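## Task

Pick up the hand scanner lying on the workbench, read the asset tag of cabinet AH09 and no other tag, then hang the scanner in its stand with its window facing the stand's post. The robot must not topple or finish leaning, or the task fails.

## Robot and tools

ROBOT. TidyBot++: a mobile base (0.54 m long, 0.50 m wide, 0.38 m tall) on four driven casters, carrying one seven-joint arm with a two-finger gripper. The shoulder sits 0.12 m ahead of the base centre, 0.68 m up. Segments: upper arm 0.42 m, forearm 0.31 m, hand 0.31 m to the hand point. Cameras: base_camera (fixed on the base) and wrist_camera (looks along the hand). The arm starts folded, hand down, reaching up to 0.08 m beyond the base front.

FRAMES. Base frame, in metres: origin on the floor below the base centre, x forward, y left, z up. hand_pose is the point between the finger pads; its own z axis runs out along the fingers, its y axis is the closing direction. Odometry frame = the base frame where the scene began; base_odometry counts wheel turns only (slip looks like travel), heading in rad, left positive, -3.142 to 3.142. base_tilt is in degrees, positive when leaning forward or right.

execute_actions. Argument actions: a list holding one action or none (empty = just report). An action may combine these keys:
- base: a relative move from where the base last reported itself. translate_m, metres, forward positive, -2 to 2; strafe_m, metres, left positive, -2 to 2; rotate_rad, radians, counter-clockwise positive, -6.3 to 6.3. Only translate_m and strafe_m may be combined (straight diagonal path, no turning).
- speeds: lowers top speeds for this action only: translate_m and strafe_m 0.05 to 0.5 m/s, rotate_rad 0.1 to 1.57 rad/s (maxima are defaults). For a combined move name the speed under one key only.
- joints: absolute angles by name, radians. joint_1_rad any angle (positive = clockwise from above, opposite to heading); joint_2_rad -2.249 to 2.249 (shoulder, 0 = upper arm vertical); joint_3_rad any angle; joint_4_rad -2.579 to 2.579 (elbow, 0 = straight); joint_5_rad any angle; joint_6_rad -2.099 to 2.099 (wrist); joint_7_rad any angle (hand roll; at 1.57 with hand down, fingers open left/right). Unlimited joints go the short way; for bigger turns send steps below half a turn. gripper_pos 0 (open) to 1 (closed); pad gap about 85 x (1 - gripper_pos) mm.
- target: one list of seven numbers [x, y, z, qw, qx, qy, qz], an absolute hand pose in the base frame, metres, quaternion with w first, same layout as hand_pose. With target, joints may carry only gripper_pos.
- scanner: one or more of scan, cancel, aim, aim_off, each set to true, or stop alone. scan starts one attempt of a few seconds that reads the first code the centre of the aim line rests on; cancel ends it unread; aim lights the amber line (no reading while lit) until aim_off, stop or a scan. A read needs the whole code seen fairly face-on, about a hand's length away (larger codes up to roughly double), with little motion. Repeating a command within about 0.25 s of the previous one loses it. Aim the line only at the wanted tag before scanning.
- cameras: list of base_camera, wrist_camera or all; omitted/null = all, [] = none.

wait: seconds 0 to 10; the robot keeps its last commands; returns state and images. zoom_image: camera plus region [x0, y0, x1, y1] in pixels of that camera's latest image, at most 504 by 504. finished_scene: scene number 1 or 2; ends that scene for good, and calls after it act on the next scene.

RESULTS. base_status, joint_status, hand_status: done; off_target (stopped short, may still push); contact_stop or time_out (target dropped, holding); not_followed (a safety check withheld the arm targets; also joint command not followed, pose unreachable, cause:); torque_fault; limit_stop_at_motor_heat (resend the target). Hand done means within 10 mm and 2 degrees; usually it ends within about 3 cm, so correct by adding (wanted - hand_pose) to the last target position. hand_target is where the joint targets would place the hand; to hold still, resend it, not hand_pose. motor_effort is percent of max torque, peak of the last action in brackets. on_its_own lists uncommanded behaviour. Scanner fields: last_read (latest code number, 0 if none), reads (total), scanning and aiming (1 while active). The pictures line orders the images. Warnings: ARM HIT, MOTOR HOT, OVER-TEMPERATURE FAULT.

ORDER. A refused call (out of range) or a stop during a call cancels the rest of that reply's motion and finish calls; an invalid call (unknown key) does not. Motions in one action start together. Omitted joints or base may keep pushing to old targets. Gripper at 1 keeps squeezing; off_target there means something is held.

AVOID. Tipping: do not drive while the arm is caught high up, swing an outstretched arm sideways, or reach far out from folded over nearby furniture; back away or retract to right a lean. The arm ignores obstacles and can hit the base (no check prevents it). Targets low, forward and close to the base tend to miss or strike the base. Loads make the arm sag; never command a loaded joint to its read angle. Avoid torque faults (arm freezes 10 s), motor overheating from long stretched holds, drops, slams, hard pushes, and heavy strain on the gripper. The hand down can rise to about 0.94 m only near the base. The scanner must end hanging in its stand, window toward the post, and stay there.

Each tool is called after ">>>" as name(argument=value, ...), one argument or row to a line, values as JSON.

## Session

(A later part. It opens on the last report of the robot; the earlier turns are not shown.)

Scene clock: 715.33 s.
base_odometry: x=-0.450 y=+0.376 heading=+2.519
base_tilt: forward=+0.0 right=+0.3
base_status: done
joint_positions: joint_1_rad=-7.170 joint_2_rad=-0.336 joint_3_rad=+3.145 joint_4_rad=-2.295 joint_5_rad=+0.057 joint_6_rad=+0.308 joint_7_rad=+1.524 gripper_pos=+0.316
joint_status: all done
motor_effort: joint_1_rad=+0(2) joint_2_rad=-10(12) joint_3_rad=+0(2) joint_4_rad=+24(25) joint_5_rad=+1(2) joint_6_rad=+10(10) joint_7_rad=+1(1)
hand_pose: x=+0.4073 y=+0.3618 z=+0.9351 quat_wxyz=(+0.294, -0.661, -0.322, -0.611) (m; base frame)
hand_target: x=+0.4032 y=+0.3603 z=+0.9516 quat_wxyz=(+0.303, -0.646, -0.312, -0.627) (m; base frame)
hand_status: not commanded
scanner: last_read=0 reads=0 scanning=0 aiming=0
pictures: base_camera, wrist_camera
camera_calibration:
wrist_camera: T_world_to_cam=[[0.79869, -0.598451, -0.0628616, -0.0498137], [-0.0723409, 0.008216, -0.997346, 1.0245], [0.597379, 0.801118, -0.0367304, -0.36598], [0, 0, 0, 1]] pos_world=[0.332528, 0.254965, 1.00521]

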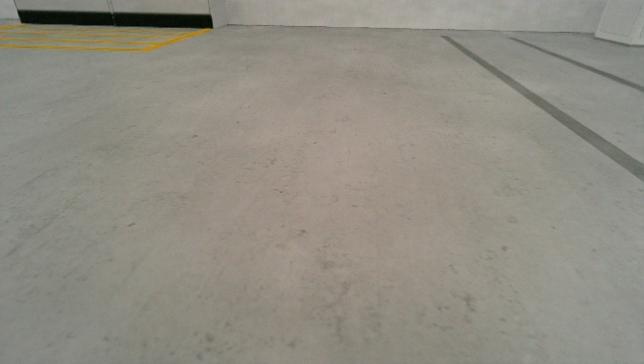

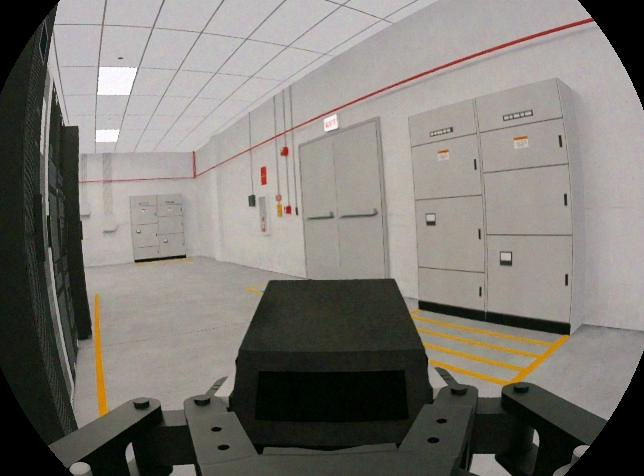

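>>> execute_actions(
  actions=[
    {"base": {"translate_m": 0.85}, "joints": {"joint_1_rad": 0.0}},
  ],
  cameras=[],
)

>>> execute_actions(
  actions=[
    {"base": {"rotate_rad": 3.1416}},
  ],
  cameras=["wrist_camera", "base_camera"],
)

Scene clock: 722.10 s.
base_odometry: x=-1.141 y=+0.872 heading=+2.519
base_tilt: forward=+0.0 right=+0.3
base_status: done
joint_positions: joint_1_rad=-6.297 joint_2_rad=-0.334 joint_3_rad=+3.144 joint_4_rad=-2.295 joint_5_rad=+0.057 joint_6_rad=+0.308 joint_7_rad=+1.524 gripper_pos=+0.316
joint_status: all done
motor_effort: joint_1_rad=+0(2) joint_2_rad=-10(13) joint_3_rad=+0(1) joint_4_rad=+24(25) joint_5_rad=+1(2) joint_6_rad=+10(10) joint_7_rad=+0(1)
hand_pose: x=+0.5818 y=+0.0115 z=+0.9343 quat_wxyz=(+0.008, -0.736, -0.012, -0.677) (m; base frame)
hand_target: x=+0.5779 y=+0.0013 z=+0.9516 quat_wxyz=(+0.000, -0.717, +0.000, -0.697) (m; base frame)
hand_status: not commanded
scanner: last_read=0 reads=0 scanning=0 aiming=0
pictures: none
No camera images: "cameras" was empty.

Scene clock: 725.43 s.
base_odometry: x=-1.141 y=+0.872 heading=-0.623
base_tilt: forward=+0.0 right=+0.3
base_status: done
joint_positions: joint_1_rad=-6.290 joint_2_rad=-0.334 joint_3_rad=+3.144 joint_4_rad=-2.295 joint_5_rad=+0.057 joint_6_rad=+0.308 joint_7_rad=+1.524 gripper_pos=+0.316
joint_status: not commanded
motor_effort: joint_1_rad=+0(2) joint_2_rad=-10(12) joint_3_rad=+0(2) joint_4_rad=+24(25) joint_5_rad=+1(2) joint_6_rad=+10(10) joint_7_rad=+0(1)
hand_pose: x=+0.5819 y=+0.0087 z=+0.9343 quat_wxyz=(+0.006, -0.736, -0.010, -0.677) (m; base frame)
hand_target: x=+0.5779 y=+0.0013 z=+0.9516 quat_wxyz=(+0.000, -0.717, +0.000, -0.697) (m; base frame)
hand_status: not commanded
scanner: last_read=0 reads=0 scanning=0 aiming=0
pictures: base_camera, wrist_camera
camera_calibration:
wrist_camera: T_world_to_cam=[[0.0482359, -0.996858, -0.0628227, 0.0394706], [-0.0415154, 0.0608407, -0.997284, 1.02076], [0.997973, 0.050713, -0.0384502, -0.412412], [0, 0, 0, 1]] pos_world=[0.452049, -0.00184262, 1.00461]

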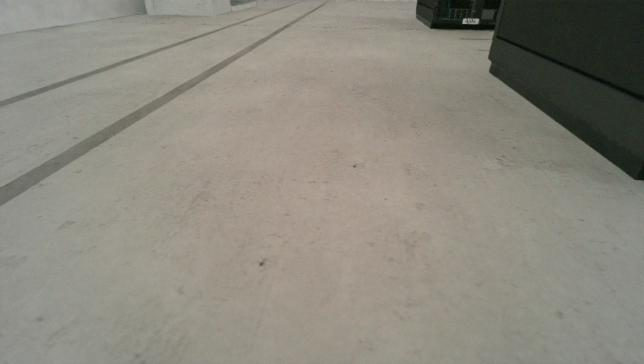

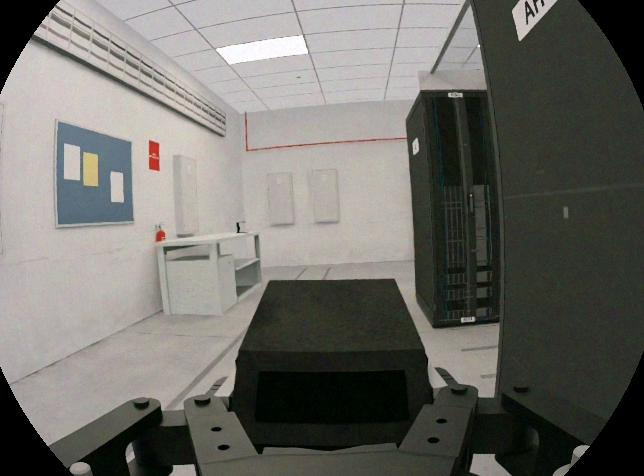

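>>> execute_actions(
  actions=[
    {"base": {"strafe_m": -1.4}},
  ],
  cameras=["wrist_camera", "base_camera"],
)

Scene clock: 731.60 s.
base_odometry: x=-1.956 y=-0.266 heading=-0.622
base_tilt: forward=+0.0 right=+0.3
base_status: done
joint_positions: joint_1_rad=-6.328 joint_2_rad=-0.334 joint_3_rad=+3.099 joint_4_rad=-2.295 joint_5_rad=+0.058 joint_6_rad=+0.308 joint_7_rad=+1.527 gripper_pos=+0.317
joint_status: not commanded
motor_effort: joint_1_rad=+8(10) joint_2_rad=-11(11) joint_3_rad=+8(11) joint_4_rad=+24(25) joint_5_rad=-3(4) joint_6_rad=+9(11) joint_7_rad=-1(1)
hand_pose: x=+0.5788 y=+0.0497 z=+0.9334 quat_wxyz=(+0.026, -0.735, -0.046, -0.676) (m; base frame)
hand_target: x=+0.5779 y=+0.0013 z=+0.9516 quat_wxyz=(+0.000, -0.717, +0.000, -0.697) (m; base frame)
hand_status: not commanded
scanner: last_read=0 reads=0 scanning=0 aiming=0
pictures: base_camera, wrist_camera
camera_calibration:
wrist_camera: T_world_to_cam=[[0.128878, -0.990662, -0.0444921, 0.0163485], [-0.0456186, 0.038896, -0.998201, 1.02163], [0.990611, 0.130676, -0.0401797, -0.409569], [0, 0, 0, 1]] pos_world=[0.450222, 0.0299795, 1.00406]

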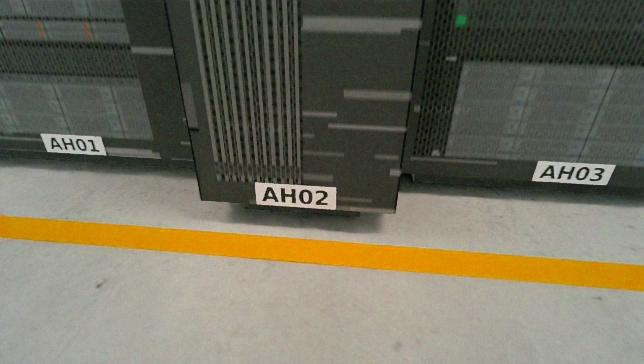

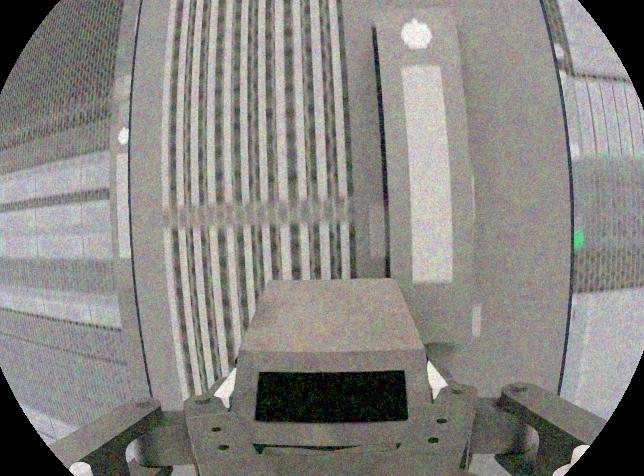

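>>> execute_actions(
  actions=[
    {"base": {"translate_m": -0.25}},
  ],
  cameras=["wrist_camera", "base_camera"],
)

Scene clock: 735.30 s.
base_odometry: x=-2.160 y=-0.121 heading=-0.621
base_tilt: forward=+0.0 right=+0.3
base_status: done
joint_positions: joint_1_rad=-6.289 joint_2_rad=-0.342 joint_3_rad=+3.135 joint_4_rad=-2.297 joint_5_rad=+0.052 joint_6_rad=+0.308 joint_7_rad=+1.527 gripper_pos=+0.317
joint_status: not commanded
motor_effort: joint_1_rad=+0(7) joint_2_rad=-10(13) joint_3_rad=+0(7) joint_4_rad=+24(25) joint_5_rad=+1(2) joint_6_rad=+10(10) joint_7_rad=+1(1)
hand_pose: x=+0.5795 y=+0.0124 z=+0.9363 quat_wxyz=(+0.007, -0.734, -0.013, -0.679) (m; base frame)
hand_target: x=+0.5779 y=+0.0013 z=+0.9516 quat_wxyz=(+0.000, -0.717, +0.000, -0.697) (m; base frame)
hand_status: not commanded
scanner: last_read=0 reads=0 scanning=0 aiming=0
pictures: base_camera, wrist_camera
camera_calibration:
wrist_camera: T_world_to_cam=[[0.0543401, -0.996636, -0.0613578, 0.0385547], [-0.0366777, 0.0594148, -0.997559, 1.01992], [0.997849, 0.0564579, -0.0333257, -0.414973], [0, 0, 0, 1]] pos_world=[0.449393, 0.00125508, 1.00597]

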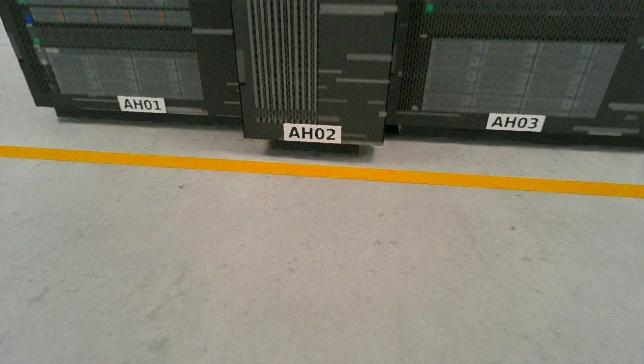

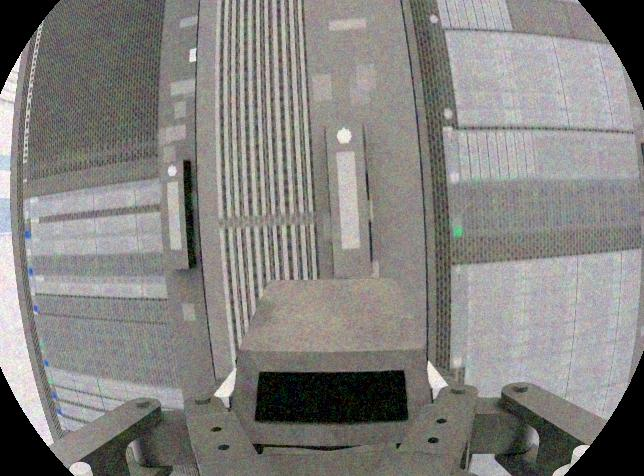

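>>> execute_actions(
  actions=[
    {"base": {"strafe_m": -1.9}},
  ],
  cameras=["wrist_camera", "base_camera"],
)

>>> execute_actions(
  actions=[
    {"base": {"strafe_m": -1.7}},
  ],
  cameras=["wrist_camera", "base_camera"],
)

Scene clock: 744.87 s.
base_odometry: x=-3.267 y=-1.665 heading=-0.622
base_tilt: forward=+0.0 right=+0.3
base_status: done
joint_positions: joint_1_rad=-6.289 joint_2_rad=-0.342 joint_3_rad=+3.135 joint_4_rad=-2.297 joint_5_rad=+0.052 joint_6_rad=+0.308 joint_7_rad=+1.527 gripper_pos=+0.317
joint_status: not commanded
motor_effort: joint_1_rad=+0(2) joint_2_rad=-10(10) joint_3_rad=-1(2) joint_4_rad=+24(25) joint_5_rad=+1(2) joint_6_rad=+10(10) joint_7_rad=+0(1)
hand_pose: x=+0.5796 y=+0.0121 z=+0.9363 quat_wxyz=(+0.007, -0.734, -0.012, -0.679) (m; base frame)
hand_target: x=+0.5779 y=+0.0013 z=+0.9516 quat_wxyz=(+0.000, -0.717, +0.000, -0.697) (m; base frame)
hand_status: not commanded
scanner: last_read=0 reads=0 scanning=0 aiming=0
pictures: base_camera, wrist_camera
camera_calibration:
wrist_camera: T_world_to_cam=[[0.0537327, -0.996657, -0.0615452, 0.0387546], [-0.0366585, 0.0596239, -0.997548, 1.01991], [0.997882, 0.0558571, -0.0333322, -0.414978], [0, 0, 0, 1]] pos_world=[0.449406, 0.000993474, 1.00596]

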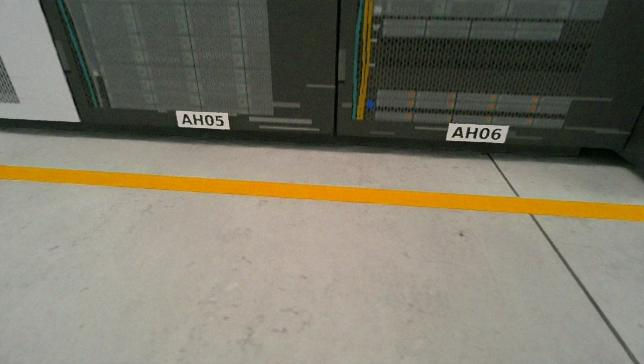

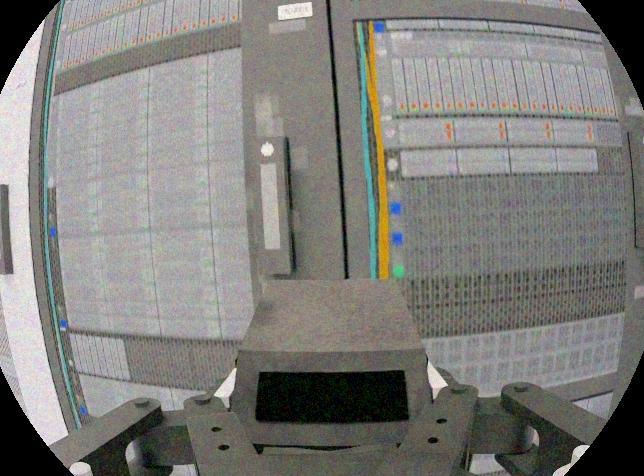

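Scene clock: 749.63 s.
base_odometry: x=-4.257 y=-3.047 heading=-0.622
base_tilt: forward=+0.0 right=+0.3
base_status: done
joint_positions: joint_1_rad=-6.289 joint_2_rad=-0.342 joint_3_rad=+3.136 joint_4_rad=-2.297 joint_5_rad=+0.052 joint_6_rad=+0.308 joint_7_rad=+1.527 gripper_pos=+0.317
joint_status: not commanded
motor_effort: joint_1_rad=+0(1) joint_2_rad=-10(10) joint_3_rad=+0(2) joint_4_rad=+24(24) joint_5_rad=+0(1) joint_6_rad=+10(10) joint_7_rad=+0(1)
hand_pose: x=+0.5796 y=+0.0119 z=+0.9363 quat_wxyz=(+0.007, -0.734, -0.012, -0.679) (m; base frame)
hand_target: x=+0.5779 y=+0.0013 z=+0.9516 quat_wxyz=(+0.000, -0.717, +0.000, -0.697) (m; base frame)
hand_status: not commanded
scanner: last_read=0 reads=0 scanning=0 aiming=0
pictures: base_camera, wrist_camera
camera_calibration:
wrist_camera: T_world_to_cam=[[0.0532476, -0.996674, -0.0616889, 0.0389101], [-0.0366303, 0.0597854, -0.997539, 1.0199], [0.997909, 0.0553763, -0.0333251, -0.414991], [0, 0, 0, 1]] pos_world=[0.449411, 0.000785944, 1.00597]

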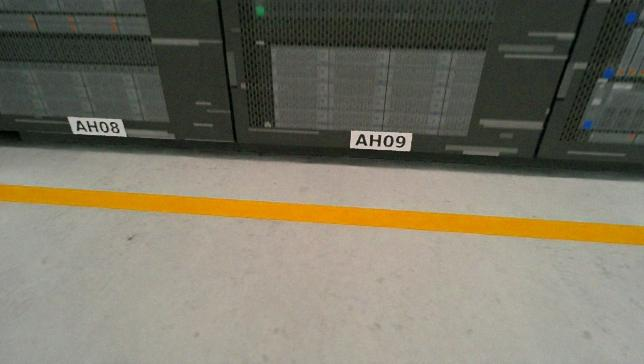

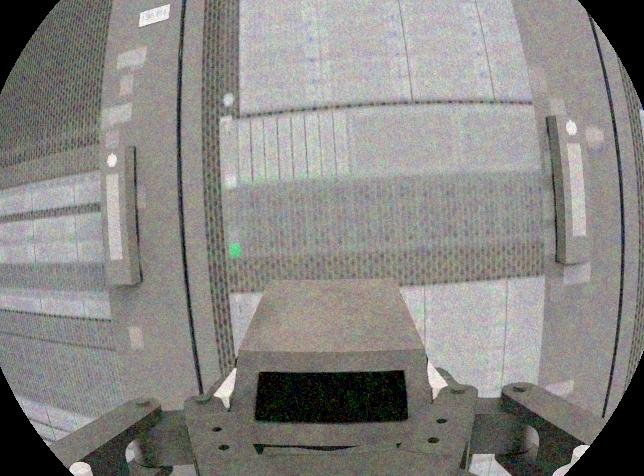

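>>> execute_actions(
  actions=[
    {"joints": {"joint_1_rad": 0.0, "joint_2_rad": -0.19, "joint_3_rad": 3.1416, "joint_4_rad": -1.05, "joint_5_rad": 0.0, "joint_6_rad": -0.68, "joint_7_rad": 1.57}, "base": {"strafe_m": -0.45}},
  ],
  cameras=["wrist_camera", "base_camera"],
)

Scene clock: 760.23 s.
base_odometry: x=-4.520 y=-3.413 heading=-0.622
base_tilt: forward=+0.0 right=+0.3
base_status: done
joint_positions: joint_1_rad=-6.287 joint_2_rad=-0.189 joint_3_rad=+3.140 joint_4_rad=-1.077 joint_5_rad=+0.052 joint_6_rad=-0.656 joint_7_rad=+1.527 gripper_pos=+0.317
joint_status: all done
motor_effort: joint_1_rad=+0(2) joint_2_rad=-13(15) joint_3_rad=+0(2) joint_4_rad=+22(27) joint_5_rad=+1(2) joint_6_rad=+10(11) joint_7_rad=+1(2)
hand_pose: x=+0.5952 y=-0.0058 z=+1.3016 quat_wxyz=(-0.008, -0.698, +0.010, -0.716) (m; base frame)
hand_target: x=+0.5889 y=+0.0013 z=+1.3097 quat_wxyz=(+0.000, -0.696, +0.000, -0.718) (m; base frame)
hand_status: not commanded
scanner: last_read=0 reads=0 scanning=0 aiming=0
pictures: base_camera, wrist_camera
camera_calibration:
wrist_camera: T_world_to_cam=[[0.00696672, -0.997646, -0.0682186, 0.0790788], [0.0703009, 0.0685401, -0.995168, 1.31924], [0.997502, 0.00213723, 0.0706129, -0.552776], [0, 0, 0, 1]] pos_world=[0.458101, -0.0103464, 1.35729]

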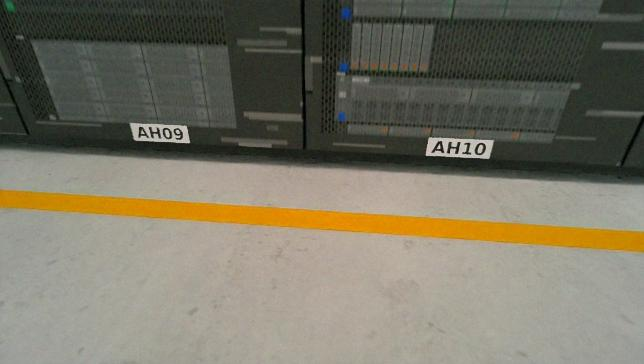

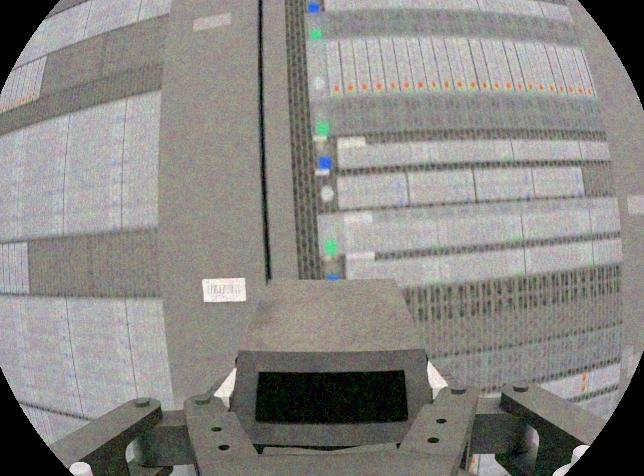

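>>> zoom_image(
  camera="wrist_camera",
  region=[190, 265, 260, 315],
)

Scaled by 7.200.

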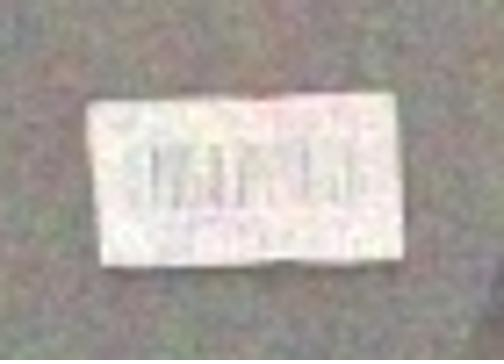

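>>> execute_actions(
  actions=[
    {"joints": {"joint_1_rad": 0.0, "joint_2_rad": 0.03, "joint_3_rad": 3.1416, "joint_4_rad": -0.52, "joint_5_rad": 0.0, "joint_6_rad": -1.19, "joint_7_rad": 1.57}, "base": {"strafe_m": 0.16, "translate_m": 0.12}, "speeds": {"translate_m": 0.2}, "scanner": {"aim": true}},
  ],
  cameras=["wrist_camera"],
)

>>> zoom_image(
  camera="wrist_camera",
  region=[240, 160, 420, 300],
)

Scene clock: 784.40 s.
base_odometry: x=-4.329 y=-3.353 heading=-0.622
base_tilt: forward=+0.0 right=+0.3
base_status: done
joint_positions: joint_1_rad=-6.287 joint_2_rad=+0.045 joint_3_rad=+3.140 joint_4_rad=-0.548 joint_5_rad=+0.051 joint_6_rad=-1.165 joint_7_rad=+1.527 gripper_pos=+0.317
joint_status: all done
motor_effort: joint_1_rad=+0(2) joint_2_rad=-18(21) joint_3_rad=-1(3) joint_4_rad=+18(23) joint_5_rad=+1(3) joint_6_rad=+10(11) joint_7_rad=+0(2)
hand_pose: x=+0.6195 y=-0.0108 z=+1.3050 quat_wxyz=(-0.009, -0.770, +0.022, -0.638) (m; base frame)
hand_target: x=+0.6028 y=+0.0013 z=+1.3180 quat_wxyz=(+0.000, -0.764, +0.000, -0.645) (m; base frame)
hand_status: not commanded
scanner: last_read=0 reads=0 scanning=0 aiming=1
pictures: wrist_camera
camera_calibration:
wrist_camera: T_world_to_cam=[[-0.0267732, -0.996044, -0.084738, 0.116638], [-0.13975, 0.0876654, -0.986298, 1.44003], [0.989825, -0.0145642, -0.141544, -0.295806], [0, 0, 0, 1]] pos_world=[0.497163, -0.0143724, 1.38831]

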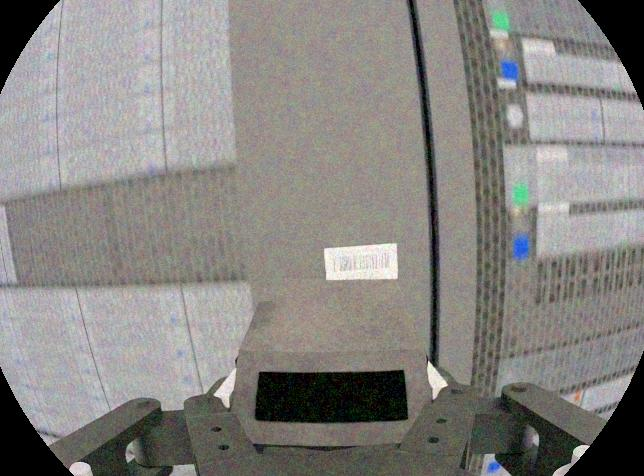

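Scaled by 2.800.

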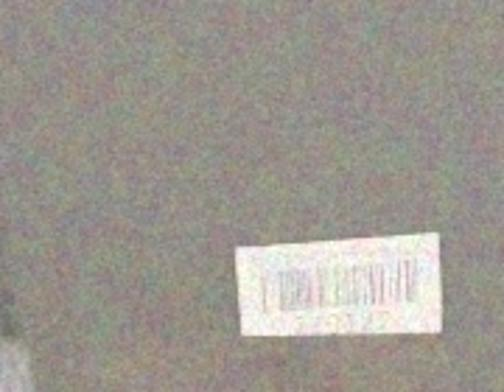

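>>> execute_actions(
  actions=[],
  cameras=["wrist_camera"],
)

>>> zoom_image(
  camera="wrist_camera",
  region=[240, 160, 440, 300],
)

Scene clock: 786.43 s.
base_odometry: x=-4.329 y=-3.353 heading=-0.622
base_tilt: forward=+0.0 right=+0.3
base_status: done
joint_positions: joint_1_rad=-6.287 joint_2_rad=+0.045 joint_3_rad=+3.140 joint_4_rad=-0.548 joint_5_rad=+0.051 joint_6_rad=-1.167 joint_7_rad=+1.527 gripper_pos=+0.317
joint_status: all done
motor_effort: joint_1_rad=+0(2) joint_2_rad=-18(21) joint_3_rad=-1(3) joint_4_rad=+17(23) joint_5_rad=+1(3) joint_6_rad=+10(11) joint_7_rad=+1(2)
hand_pose: x=+0.6193 y=-0.0108 z=+1.3042 quat_wxyz=(-0.009, -0.770, +0.022, -0.637) (m; base frame)
hand_target: x=+0.6028 y=+0.0013 z=+1.3180 quat_wxyz=(+0.000, -0.764, +0.000, -0.645) (m; base frame)
hand_status: not commanded
scanner: last_read=0 reads=0 scanning=0 aiming=1
pictures: wrist_camera
camera_calibration:
wrist_camera: T_world_to_cam=[[-0.0270691, -0.996033, -0.0847684, 0.116773], [-0.142298, 0.0877753, -0.985924, 1.44033], [0.989454, -0.0146257, -0.14411, -0.292169], [0, 0, 0, 1]] pos_world=[0.497205, -0.0143892, 1.38785]

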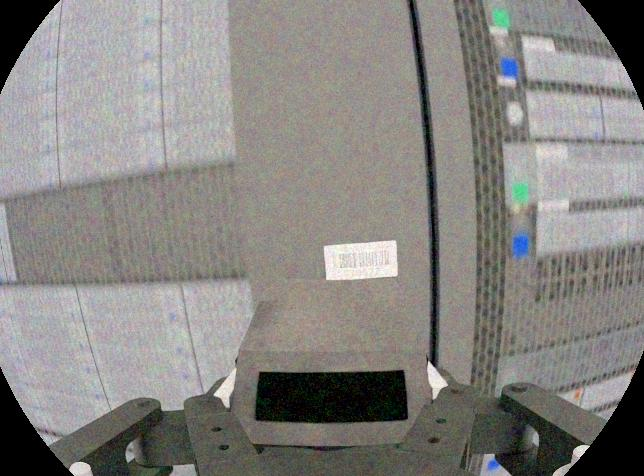

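Scaled by 2.520.

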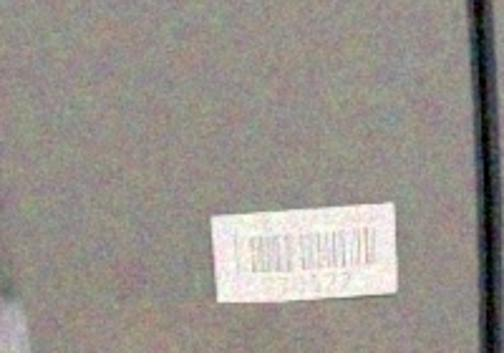

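>>> execute_actions(
  actions=[
    {"joints": {"joint_1_rad": 0.04, "joint_2_rad": -0.078, "joint_3_rad": 3.1416, "joint_4_rad": -0.811, "joint_5_rad": 0.0, "joint_6_rad": -1.01, "joint_7_rad": 1.57}, "scanner": {"aim": true}},
  ],
  cameras=["wrist_camera"],
)

>>> zoom_image(
  camera="wrist_camera",
  region=[240, 160, 440, 300],
)

Scene clock: 795.07 s.
base_odometry: x=-4.329 y=-3.353 heading=-0.622
base_tilt: forward=+0.0 right=+0.3
base_status: not commanded
joint_positions: joint_1_rad=-6.258 joint_2_rad=-0.049 joint_3_rad=+3.140 joint_4_rad=-0.803 joint_5_rad=+0.051 joint_6_rad=-1.074 joint_7_rad=+1.527 gripper_pos=+0.317
joint_status: all done
motor_effort: joint_1_rad=+0(2) joint_2_rad=-16(19) joint_3_rad=-1(2) joint_4_rad=+19(20) joint_5_rad=+1(2) joint_6_rad=+10(11) joint_7_rad=+0(1)
hand_pose: x=+0.6137 y=-0.0243 z=+1.2527 quat_wxyz=(-0.019, -0.791, +0.031, -0.611) (m; base frame)
hand_target: x=+0.6029 y=-0.0180 z=+1.2816 quat_wxyz=(-0.013, -0.765, +0.016, -0.644) (m; base frame)
hand_status: not commanded
scanner: last_read=0 reads=0 scanning=0 aiming=1
pictures: wrist_camera
camera_calibration:
wrist_camera: T_world_to_cam=[[-0.0581962, -0.995198, -0.0787049, 0.110282], [-0.205419, 0.0890891, -0.974611, 1.41451], [0.976942, -0.0405512, -0.209617, -0.205099], [0, 0, 0, 1]] pos_world=[0.497354, -0.0245814, 1.34428]

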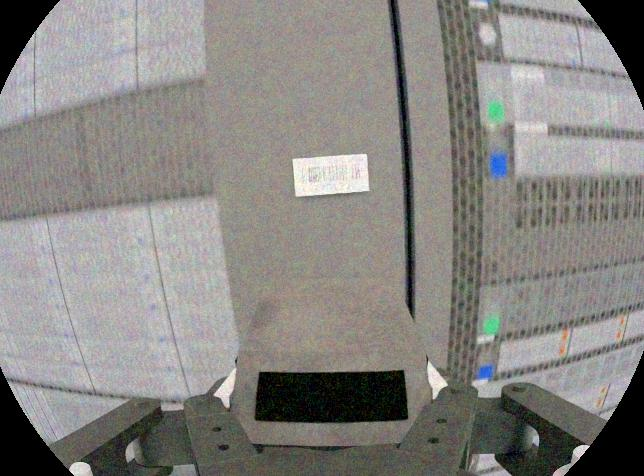

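Scaled by 2.520.

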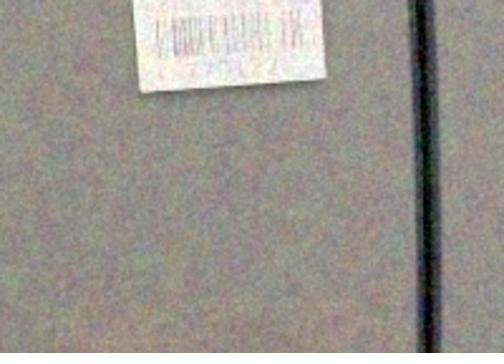

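>>> zoom_image(
  camera="wrist_camera",
  region=[230, 240, 430, 360],
)

Scaled by 2.520.

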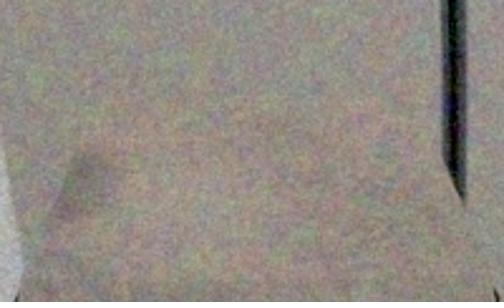

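>>> execute_actions(
  actions=[
    {"joints": {"joint_1_rad": 0.04, "joint_2_rad": -0.06, "joint_3_rad": 3.1416, "joint_4_rad": -0.72, "joint_5_rad": 0.0, "joint_6_rad": -0.97, "joint_7_rad": 1.57}, "scanner": {"aim": true}},
  ],
  cameras=["wrist_camera"],
)

>>> zoom_image(
  camera="wrist_camera",
  region=[240, 180, 440, 300],
)

Scene clock: 812.80 s.
base_odometry: x=-4.329 y=-3.353 heading=-0.622
base_tilt: forward=+0.0 right=+0.3
base_status: not commanded
joint_positions: joint_1_rad=-6.258 joint_2_rad=-0.049 joint_3_rad=+3.140 joint_4_rad=-0.740 joint_5_rad=+0.051 joint_6_rad=-1.030 joint_7_rad=+1.527 gripper_pos=+0.317
joint_status: all done
motor_effort: joint_1_rad=+0(1) joint_2_rad=-16(19) joint_3_rad=-1(2) joint_4_rad=+19(22) joint_5_rad=+2(2) joint_6_rad=+10(11) joint_7_rad=+1(2)
hand_pose: x=+0.6059 y=-0.0238 z=+1.2979 quat_wxyz=(-0.019, -0.757, +0.030, -0.652) (m; base frame)
hand_target: x=+0.5969 y=-0.0178 z=+1.3317 quat_wxyz=(-0.013, -0.728, +0.015, -0.686) (m; base frame)
hand_status: not commanded
scanner: last_read=0 reads=0 scanning=0 aiming=1
pictures: wrist_camera
camera_calibration:
wrist_camera: T_world_to_cam=[[-0.0482837, -0.995611, -0.0801681, 0.109801], [-0.101249, 0.0847269, -0.991247, 1.41532], [0.993689, -0.039744, -0.104896, -0.334102], [0, 0, 0, 1]] pos_world=[0.480595, -0.0238753, 1.37669]

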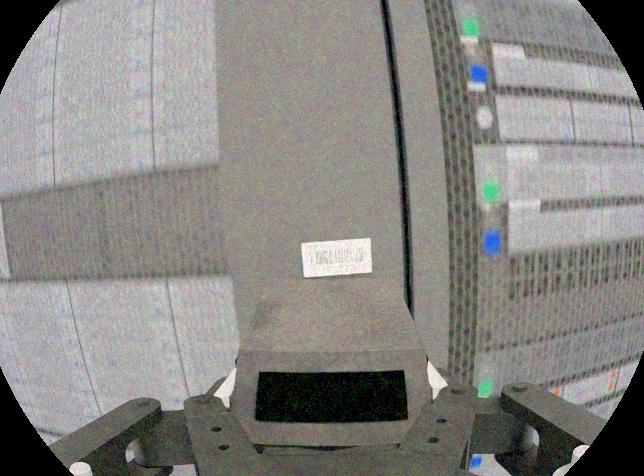

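Scaled by 2.520.

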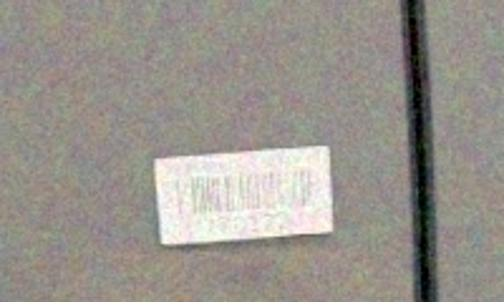

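>>> zoom_image(
  camera="wrist_camera",
  region=[200, 230, 460, 476],
)

Scaled by 1.938.

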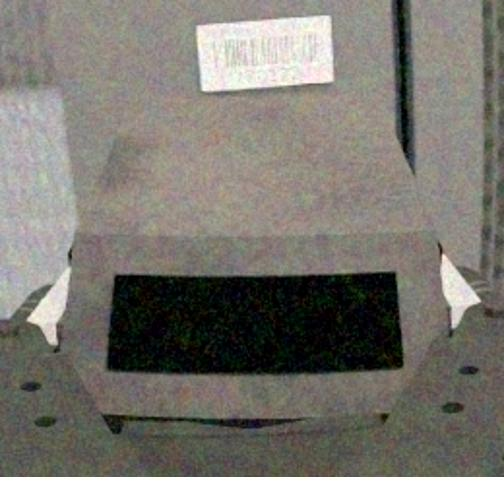

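>>> execute_actions(
  actions=[
    {"base": {"translate_m": -0.12}},
  ],
  cameras=["wrist_camera"],
)

>>> zoom_image(
  camera="wrist_camera",
  region=[240, 150, 440, 300],
)

Scene clock: 826.20 s.
base_odometry: x=-4.426 y=-3.282 heading=-0.623
base_tilt: forward=+0.0 right=+0.3
base_status: done
joint_positions: joint_1_rad=-6.256 joint_2_rad=-0.050 joint_3_rad=+3.140 joint_4_rad=-0.737 joint_5_rad=+0.051 joint_6_rad=-1.029 joint_7_rad=+1.527 gripper_pos=+0.317
joint_status: not commanded
motor_effort: joint_1_rad=+0(1) joint_2_rad=-16(20) joint_3_rad=-1(1) joint_4_rad=+19(20) joint_5_rad=+1(2) joint_6_rad=+10(10) joint_7_rad=+1(1)
hand_pose: x=+0.6049 y=-0.0247 z=+1.2998 quat_wxyz=(-0.019, -0.756, +0.031, -0.654) (m; base frame)
hand_target: x=+0.5969 y=-0.0178 z=+1.3317 quat_wxyz=(-0.013, -0.728, +0.015, -0.686) (m; base frame)
hand_status: not commanded
scanner: last_read=0 reads=0 scanning=0 aiming=1
pictures: wrist_camera
camera_calibration:
wrist_camera: T_world_to_cam=[[-0.0498523, -0.995528, -0.0802476, 0.110056], [-0.0971565, 0.0848003, -0.99165, 1.4152], [0.99402, -0.0416395, -0.100949, -0.338278], [0, 0, 0, 1]] pos_world=[0.479237, -0.0245309, 1.37806]

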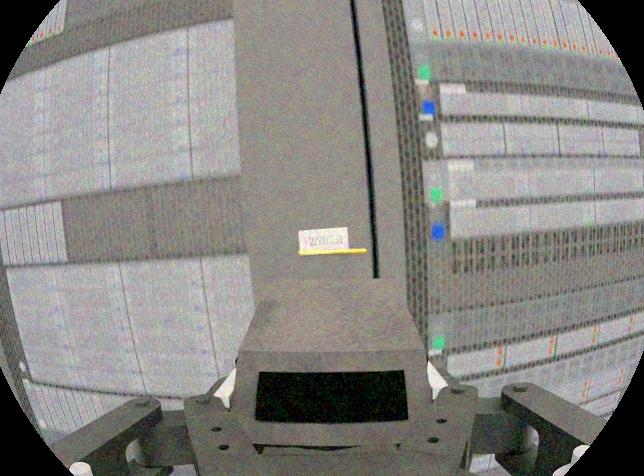

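Scaled by 2.520.

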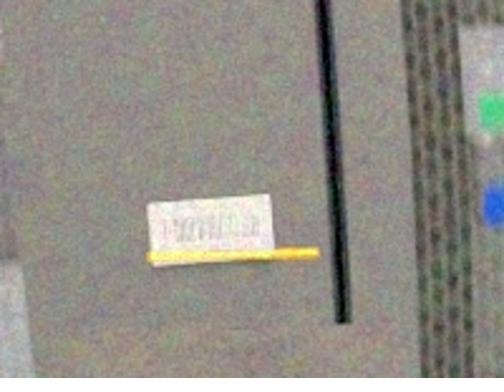

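>>> execute_actions(
  actions=[
    {"joints": {"joint_1_rad": 0.04, "joint_2_rad": 0.008, "joint_3_rad": 3.1416, "joint_4_rad": -0.515, "joint_5_rad": 0.0, "joint_6_rad": -1.175, "joint_7_rad": 1.57}, "base": {"translate_m": 0.08, "strafe_m": 0.006}, "scanner": {"aim": true}},
  ],
  cameras=["wrist_camera"],
)

>>> zoom_image(
  camera="wrist_camera",
  region=[240, 170, 440, 320],
)

Scene clock: 845.47 s.
base_odometry: x=-4.358 y=-3.324 heading=-0.622
base_tilt: forward=+0.0 right=+0.3
base_status: done
joint_positions: joint_1_rad=-6.255 joint_2_rad=+0.028 joint_3_rad=+3.140 joint_4_rad=-0.542 joint_5_rad=+0.051 joint_6_rad=-1.152 joint_7_rad=+1.527 gripper_pos=+0.317
joint_status: all done
motor_effort: joint_1_rad=+0(2) joint_2_rad=-17(20) joint_3_rad=+0(1) joint_4_rad=+17(19) joint_5_rad=+1(2) joint_6_rad=+10(11) joint_7_rad=+0(1)
hand_pose: x=+0.6070 y=-0.0263 z=+1.3205 quat_wxyz=(-0.019, -0.757, +0.034, -0.652) (m; base frame)
hand_target: x=+0.5878 y=-0.0174 z=+1.3354 quat_wxyz=(-0.013, -0.750, +0.015, -0.661) (m; base frame)
hand_status: not commanded
scanner: last_read=0 reads=0 scanning=0 aiming=1
pictures: wrist_camera
camera_calibration:
wrist_camera: T_world_to_cam=[[-0.0549259, -0.994828, -0.0854419, 0.120234], [-0.101259, 0.0906796, -0.990719, 1.43745], [0.993343, -0.0457643, -0.105716, -0.331783], [0, 0, 0, 1]] pos_world=[0.481733, -0.0259184, 1.3993]

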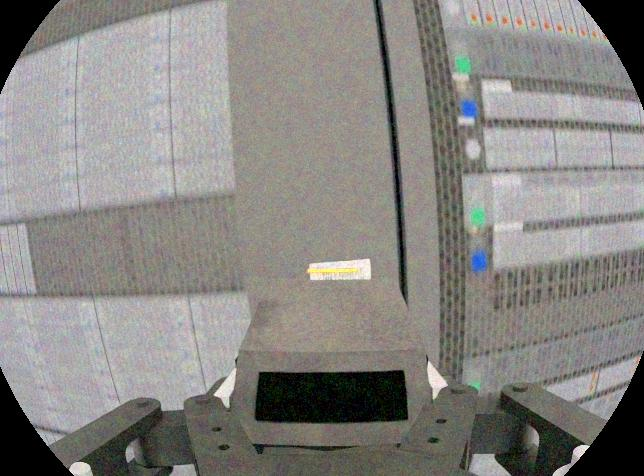

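Scaled by 2.520.

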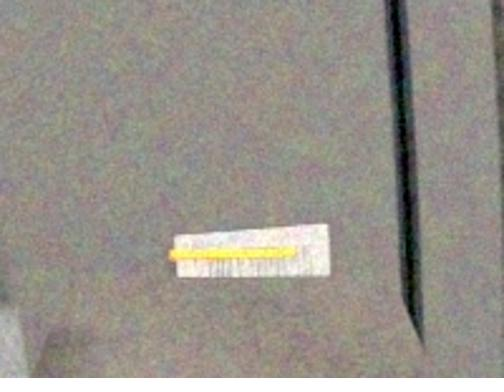

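>>> execute_actions(
  actions=[
    {"joints": {"joint_6_rad": -1.19}, "base": {"strafe_m": -0.008}, "scanner": {"aim": true}},
  ],
  cameras=["wrist_camera"],
)

>>> zoom_image(
  camera="wrist_camera",
  region=[280, 230, 400, 320],
)

Scene clock: 853.47 s.
base_odometry: x=-4.362 y=-3.331 heading=-0.622
base_tilt: forward=+0.0 right=+0.3
base_status: done
joint_positions: joint_1_rad=-6.251 joint_2_rad=+0.027 joint_3_rad=+3.141 joint_4_rad=-0.541 joint_5_rad=+0.050 joint_6_rad=-1.171 joint_7_rad=+1.527 gripper_pos=+0.317
joint_status: all done
motor_effort: joint_1_rad=+0(2) joint_2_rad=-17(18) joint_3_rad=-1(2) joint_4_rad=+17(18) joint_5_rad=+1(2) joint_6_rad=+10(11) joint_7_rad=+1(1)
hand_pose: x=+0.6058 y=-0.0282 z=+1.3152 quat_wxyz=(-0.020, -0.763, +0.036, -0.645) (m; base frame)
hand_target: x=+0.5872 y=-0.0174 z=+1.3308 quat_wxyz=(-0.013, -0.755, +0.015, -0.655) (m; base frame)
hand_status: not commanded
scanner: last_read=0 reads=0 scanning=0 aiming=1
pictures: wrist_camera
camera_calibration:
wrist_camera: T_world_to_cam=[[-0.0605637, -0.994455, -0.0859713, 0.121923], [-0.118201, 0.0926686, -0.988656, 1.43988], [0.991141, -0.0497148, -0.123158, -0.307088], [0, 0, 0, 1]] pos_world=[0.481946, -0.0274515, 1.39621]

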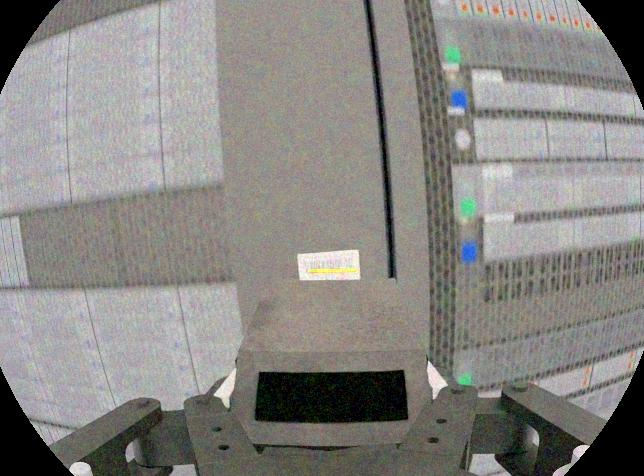

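Scaled by 4.200.

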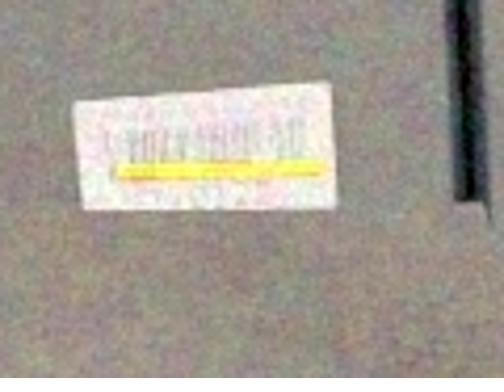

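>>> execute_actions(
  actions=[
    {"joints": {"joint_6_rad": -1.11}, "scanner": {"scan": true}},
  ],
  cameras=["wrist_camera"],
)

>>> zoom_image(
  camera="wrist_camera",
  region=[280, 230, 400, 320],
)

Scene clock: 860.50 s.
base_odometry: x=-4.362 y=-3.331 heading=-0.622
base_tilt: forward=+0.0 right=+0.3
base_status: not commanded
joint_positions: joint_1_rad=-6.251 joint_2_rad=+0.027 joint_3_rad=+3.141 joint_4_rad=-0.538 joint_5_rad=+0.050 joint_6_rad=-1.124 joint_7_rad=+1.527 gripper_pos=+0.317
joint_status: all done
motor_effort: joint_1_rad=+0(1) joint_2_rad=-17(19) joint_3_rad=+0(1) joint_4_rad=+17(19) joint_5_rad=+1(2) joint_6_rad=+10(12) joint_7_rad=+1(1)
hand_pose: x=+0.6071 y=-0.0279 z=+1.3312 quat_wxyz=(-0.020, -0.747, +0.035, -0.664) (m; base frame)
hand_target: x=+0.5898 y=-0.0175 z=+1.3555 quat_wxyz=(-0.013, -0.729, +0.015, -0.685) (m; base frame)
hand_status: not commanded
scanner: last_read=0 reads=0 scanning=1 aiming=0
pictures: wrist_camera
camera_calibration:
wrist_camera: T_world_to_cam=[[-0.0550538, -0.994828, -0.0853625, 0.119466], [-0.0689634, 0.0890765, -0.993634, 1.43246], [0.996099, -0.0488165, -0.0735107, -0.375392], [0, 0, 0, 1]] pos_world=[0.479292, -0.0270759, 1.40594]

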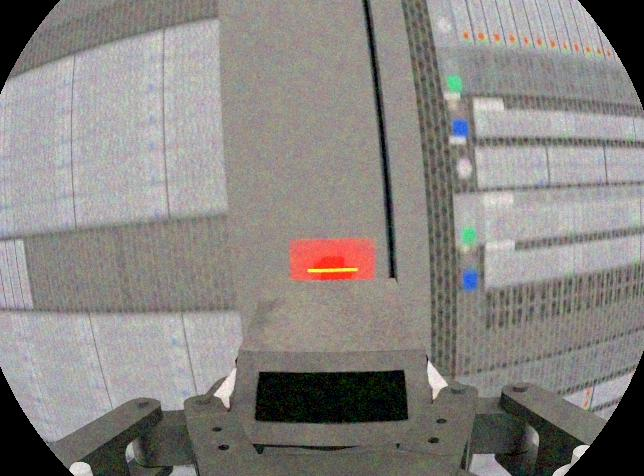

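Scaled by 4.200.

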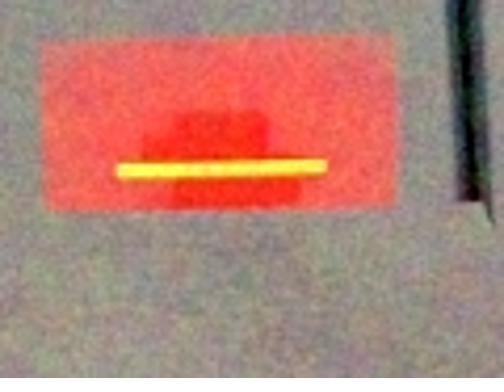

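>>> execute_actions(
  actions=[
    {"joints": {"joint_6_rad": -1.178}, "scanner": {"scan": true}},
  ],
  cameras=["wrist_camera"],
)

>>> zoom_image(
  camera="wrist_camera",
  region=[280, 230, 400, 320],
)

Scene clock: 866.97 s.
base_odometry: x=-4.362 y=-3.331 heading=-0.622
base_tilt: forward=+0.0 right=+0.3
base_status: not commanded
joint_positions: joint_1_rad=-6.251 joint_2_rad=+0.027 joint_3_rad=+3.141 joint_4_rad=-0.537 joint_5_rad=+0.050 joint_6_rad=-1.183 joint_7_rad=+1.527 gripper_pos=+0.317
joint_status: all done
motor_effort: joint_1_rad=+0(1) joint_2_rad=-17(19) joint_3_rad=-1(1) joint_4_rad=+17(18) joint_5_rad=+1(2) joint_6_rad=+10(11) joint_7_rad=+0(1)
hand_pose: x=+0.6041 y=-0.0282 z=+1.3137 quat_wxyz=(-0.020, -0.766, +0.036, -0.642) (m; base frame)
hand_target: x=+0.5877 y=-0.0174 z=+1.3345 quat_wxyz=(-0.013, -0.751, +0.015, -0.659) (m; base frame)
hand_status: not commanded
scanner: last_read=0 reads=0 scanning=1 aiming=0
pictures: wrist_camera
camera_calibration:
wrist_camera: T_world_to_cam=[[-0.0615419, -0.994369, -0.0862679, 0.122652], [-0.125577, 0.0934589, -0.987672, 1.44139], [0.990173, -0.0499499, -0.130622, -0.295177], [0, 0, 0, 1]] pos_world=[0.48083, -0.0274931, 1.39564]

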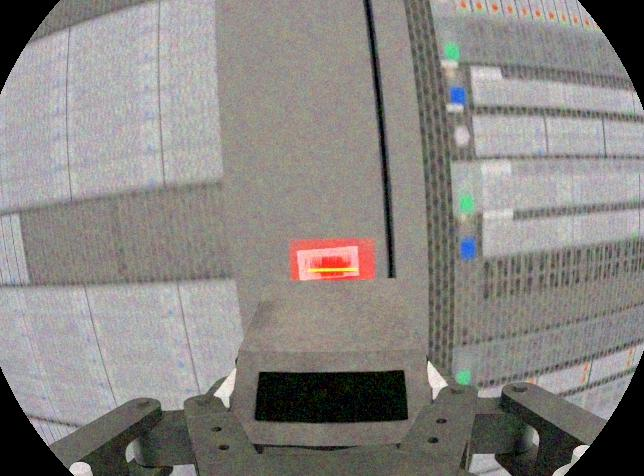

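Scaled by 4.200.

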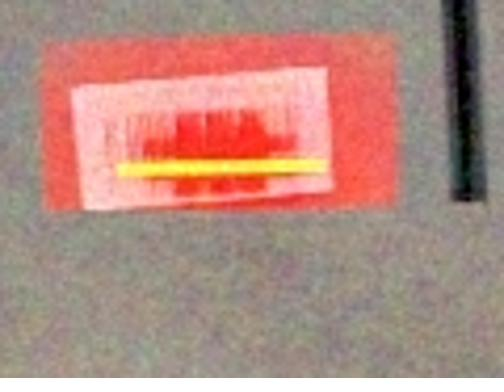

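>>> execute_actions(
  actions=[
    {"joints": {"joint_6_rad": -1.133}, "scanner": {"scan": true}},
  ],
  cameras=["wrist_camera"],
)

>>> zoom_image(
  camera="wrist_camera",
  region=[280, 230, 400, 320],
)

Scene clock: 872.63 s.
base_odometry: x=-4.362 y=-3.331 heading=-0.622
base_tilt: forward=+0.0 right=+0.3
base_status: not commanded
joint_positions: joint_1_rad=-6.251 joint_2_rad=+0.027 joint_3_rad=+3.141 joint_4_rad=-0.537 joint_5_rad=+0.050 joint_6_rad=-1.158 joint_7_rad=+1.527 gripper_pos=+0.317
joint_status: all done
motor_effort: joint_1_rad=+0(0) joint_2_rad=-17(18) joint_3_rad=-1(1) joint_4_rad=+17(18) joint_5_rad=+1(2) joint_6_rad=+10(12) joint_7_rad=+1(1)
hand_pose: x=+0.6054 y=-0.0281 z=+1.3214 quat_wxyz=(-0.020, -0.757, +0.036, -0.652) (m; base frame)
hand_target: x=+0.5892 y=-0.0175 z=+1.3484 quat_wxyz=(-0.013, -0.736, +0.015, -0.676) (m; base frame)
hand_status: not commanded
scanner: last_read=0 reads=0 scanning=1 aiming=0
pictures: wrist_camera
camera_calibration:
wrist_camera: T_world_to_cam=[[-0.0587094, -0.994569, -0.0859413, 0.121359], [-0.100822, 0.091557, -0.990683, 1.43812], [0.993171, -0.0494976, -0.10565, -0.330201], [0, 0, 0, 1]] pos_world=[0.480065, -0.0273139, 1.40026]

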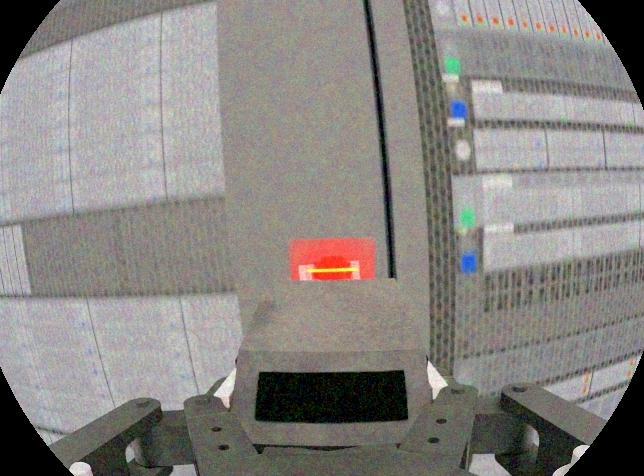

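Scaled by 4.200.

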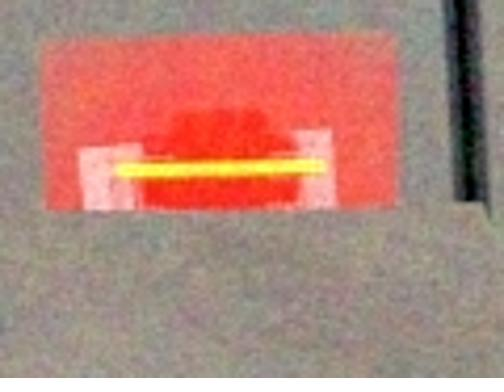

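>>> execute_actions(
  actions=[
    {"joints": {"joint_6_rad": -1.153}, "scanner": {"scan": true}},
  ],
  cameras=["wrist_camera"],
)

>>> zoom_image(
  camera="wrist_camera",
  region=[280, 230, 400, 320],
)

Scene clock: 877.03 s.
base_odometry: x=-4.362 y=-3.331 heading=-0.622
base_tilt: forward=+0.0 right=+0.3
base_status: not commanded
joint_positions: joint_1_rad=-6.251 joint_2_rad=+0.027 joint_3_rad=+3.141 joint_4_rad=-0.537 joint_5_rad=+0.050 joint_6_rad=-1.163 joint_7_rad=+1.527 gripper_pos=+0.317
joint_status: all done
motor_effort: joint_1_rad=+0(0) joint_2_rad=-17(17) joint_3_rad=-1(1) joint_4_rad=+17(17) joint_5_rad=+1(1) joint_6_rad=+10(10) joint_7_rad=+1(1)
hand_pose: x=+0.6051 y=-0.0281 z=+1.3199 quat_wxyz=(-0.020, -0.759, +0.036, -0.650) (m; base frame)
hand_target: x=+0.5886 y=-0.0174 z=+1.3422 quat_wxyz=(-0.013, -0.743, +0.015, -0.669) (m; base frame)
hand_status: not commanded
scanner: last_read=770122 reads=1 scanning=0 aiming=0
pictures: wrist_camera
camera_calibration:
wrist_camera: T_world_to_cam=[[-0.0592831, -0.994529, -0.0860141, 0.12163], [-0.105844, 0.0919423, -0.990123, 1.43885], [0.992614, -0.0495935, -0.110716, -0.323104], [0, 0, 0, 1]] pos_world=[0.480223, -0.0273508, 1.39933]

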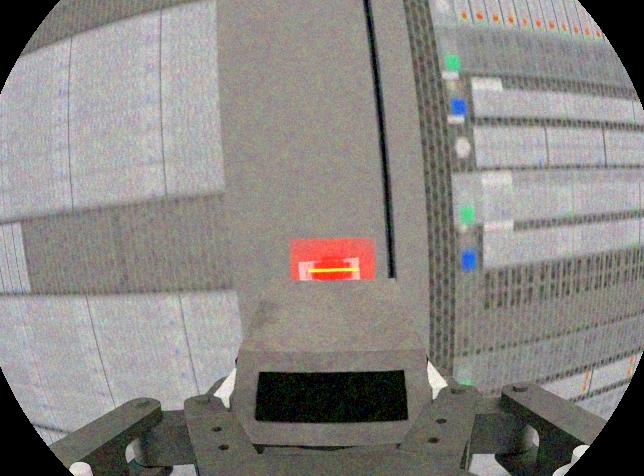

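Scaled by 4.200.

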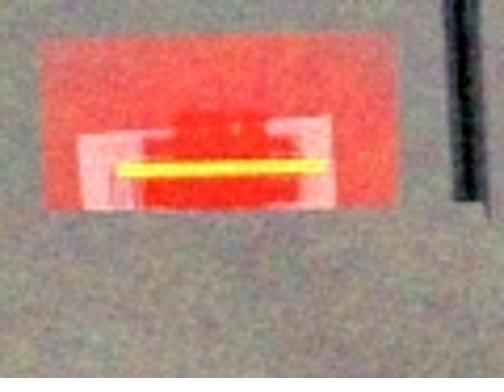

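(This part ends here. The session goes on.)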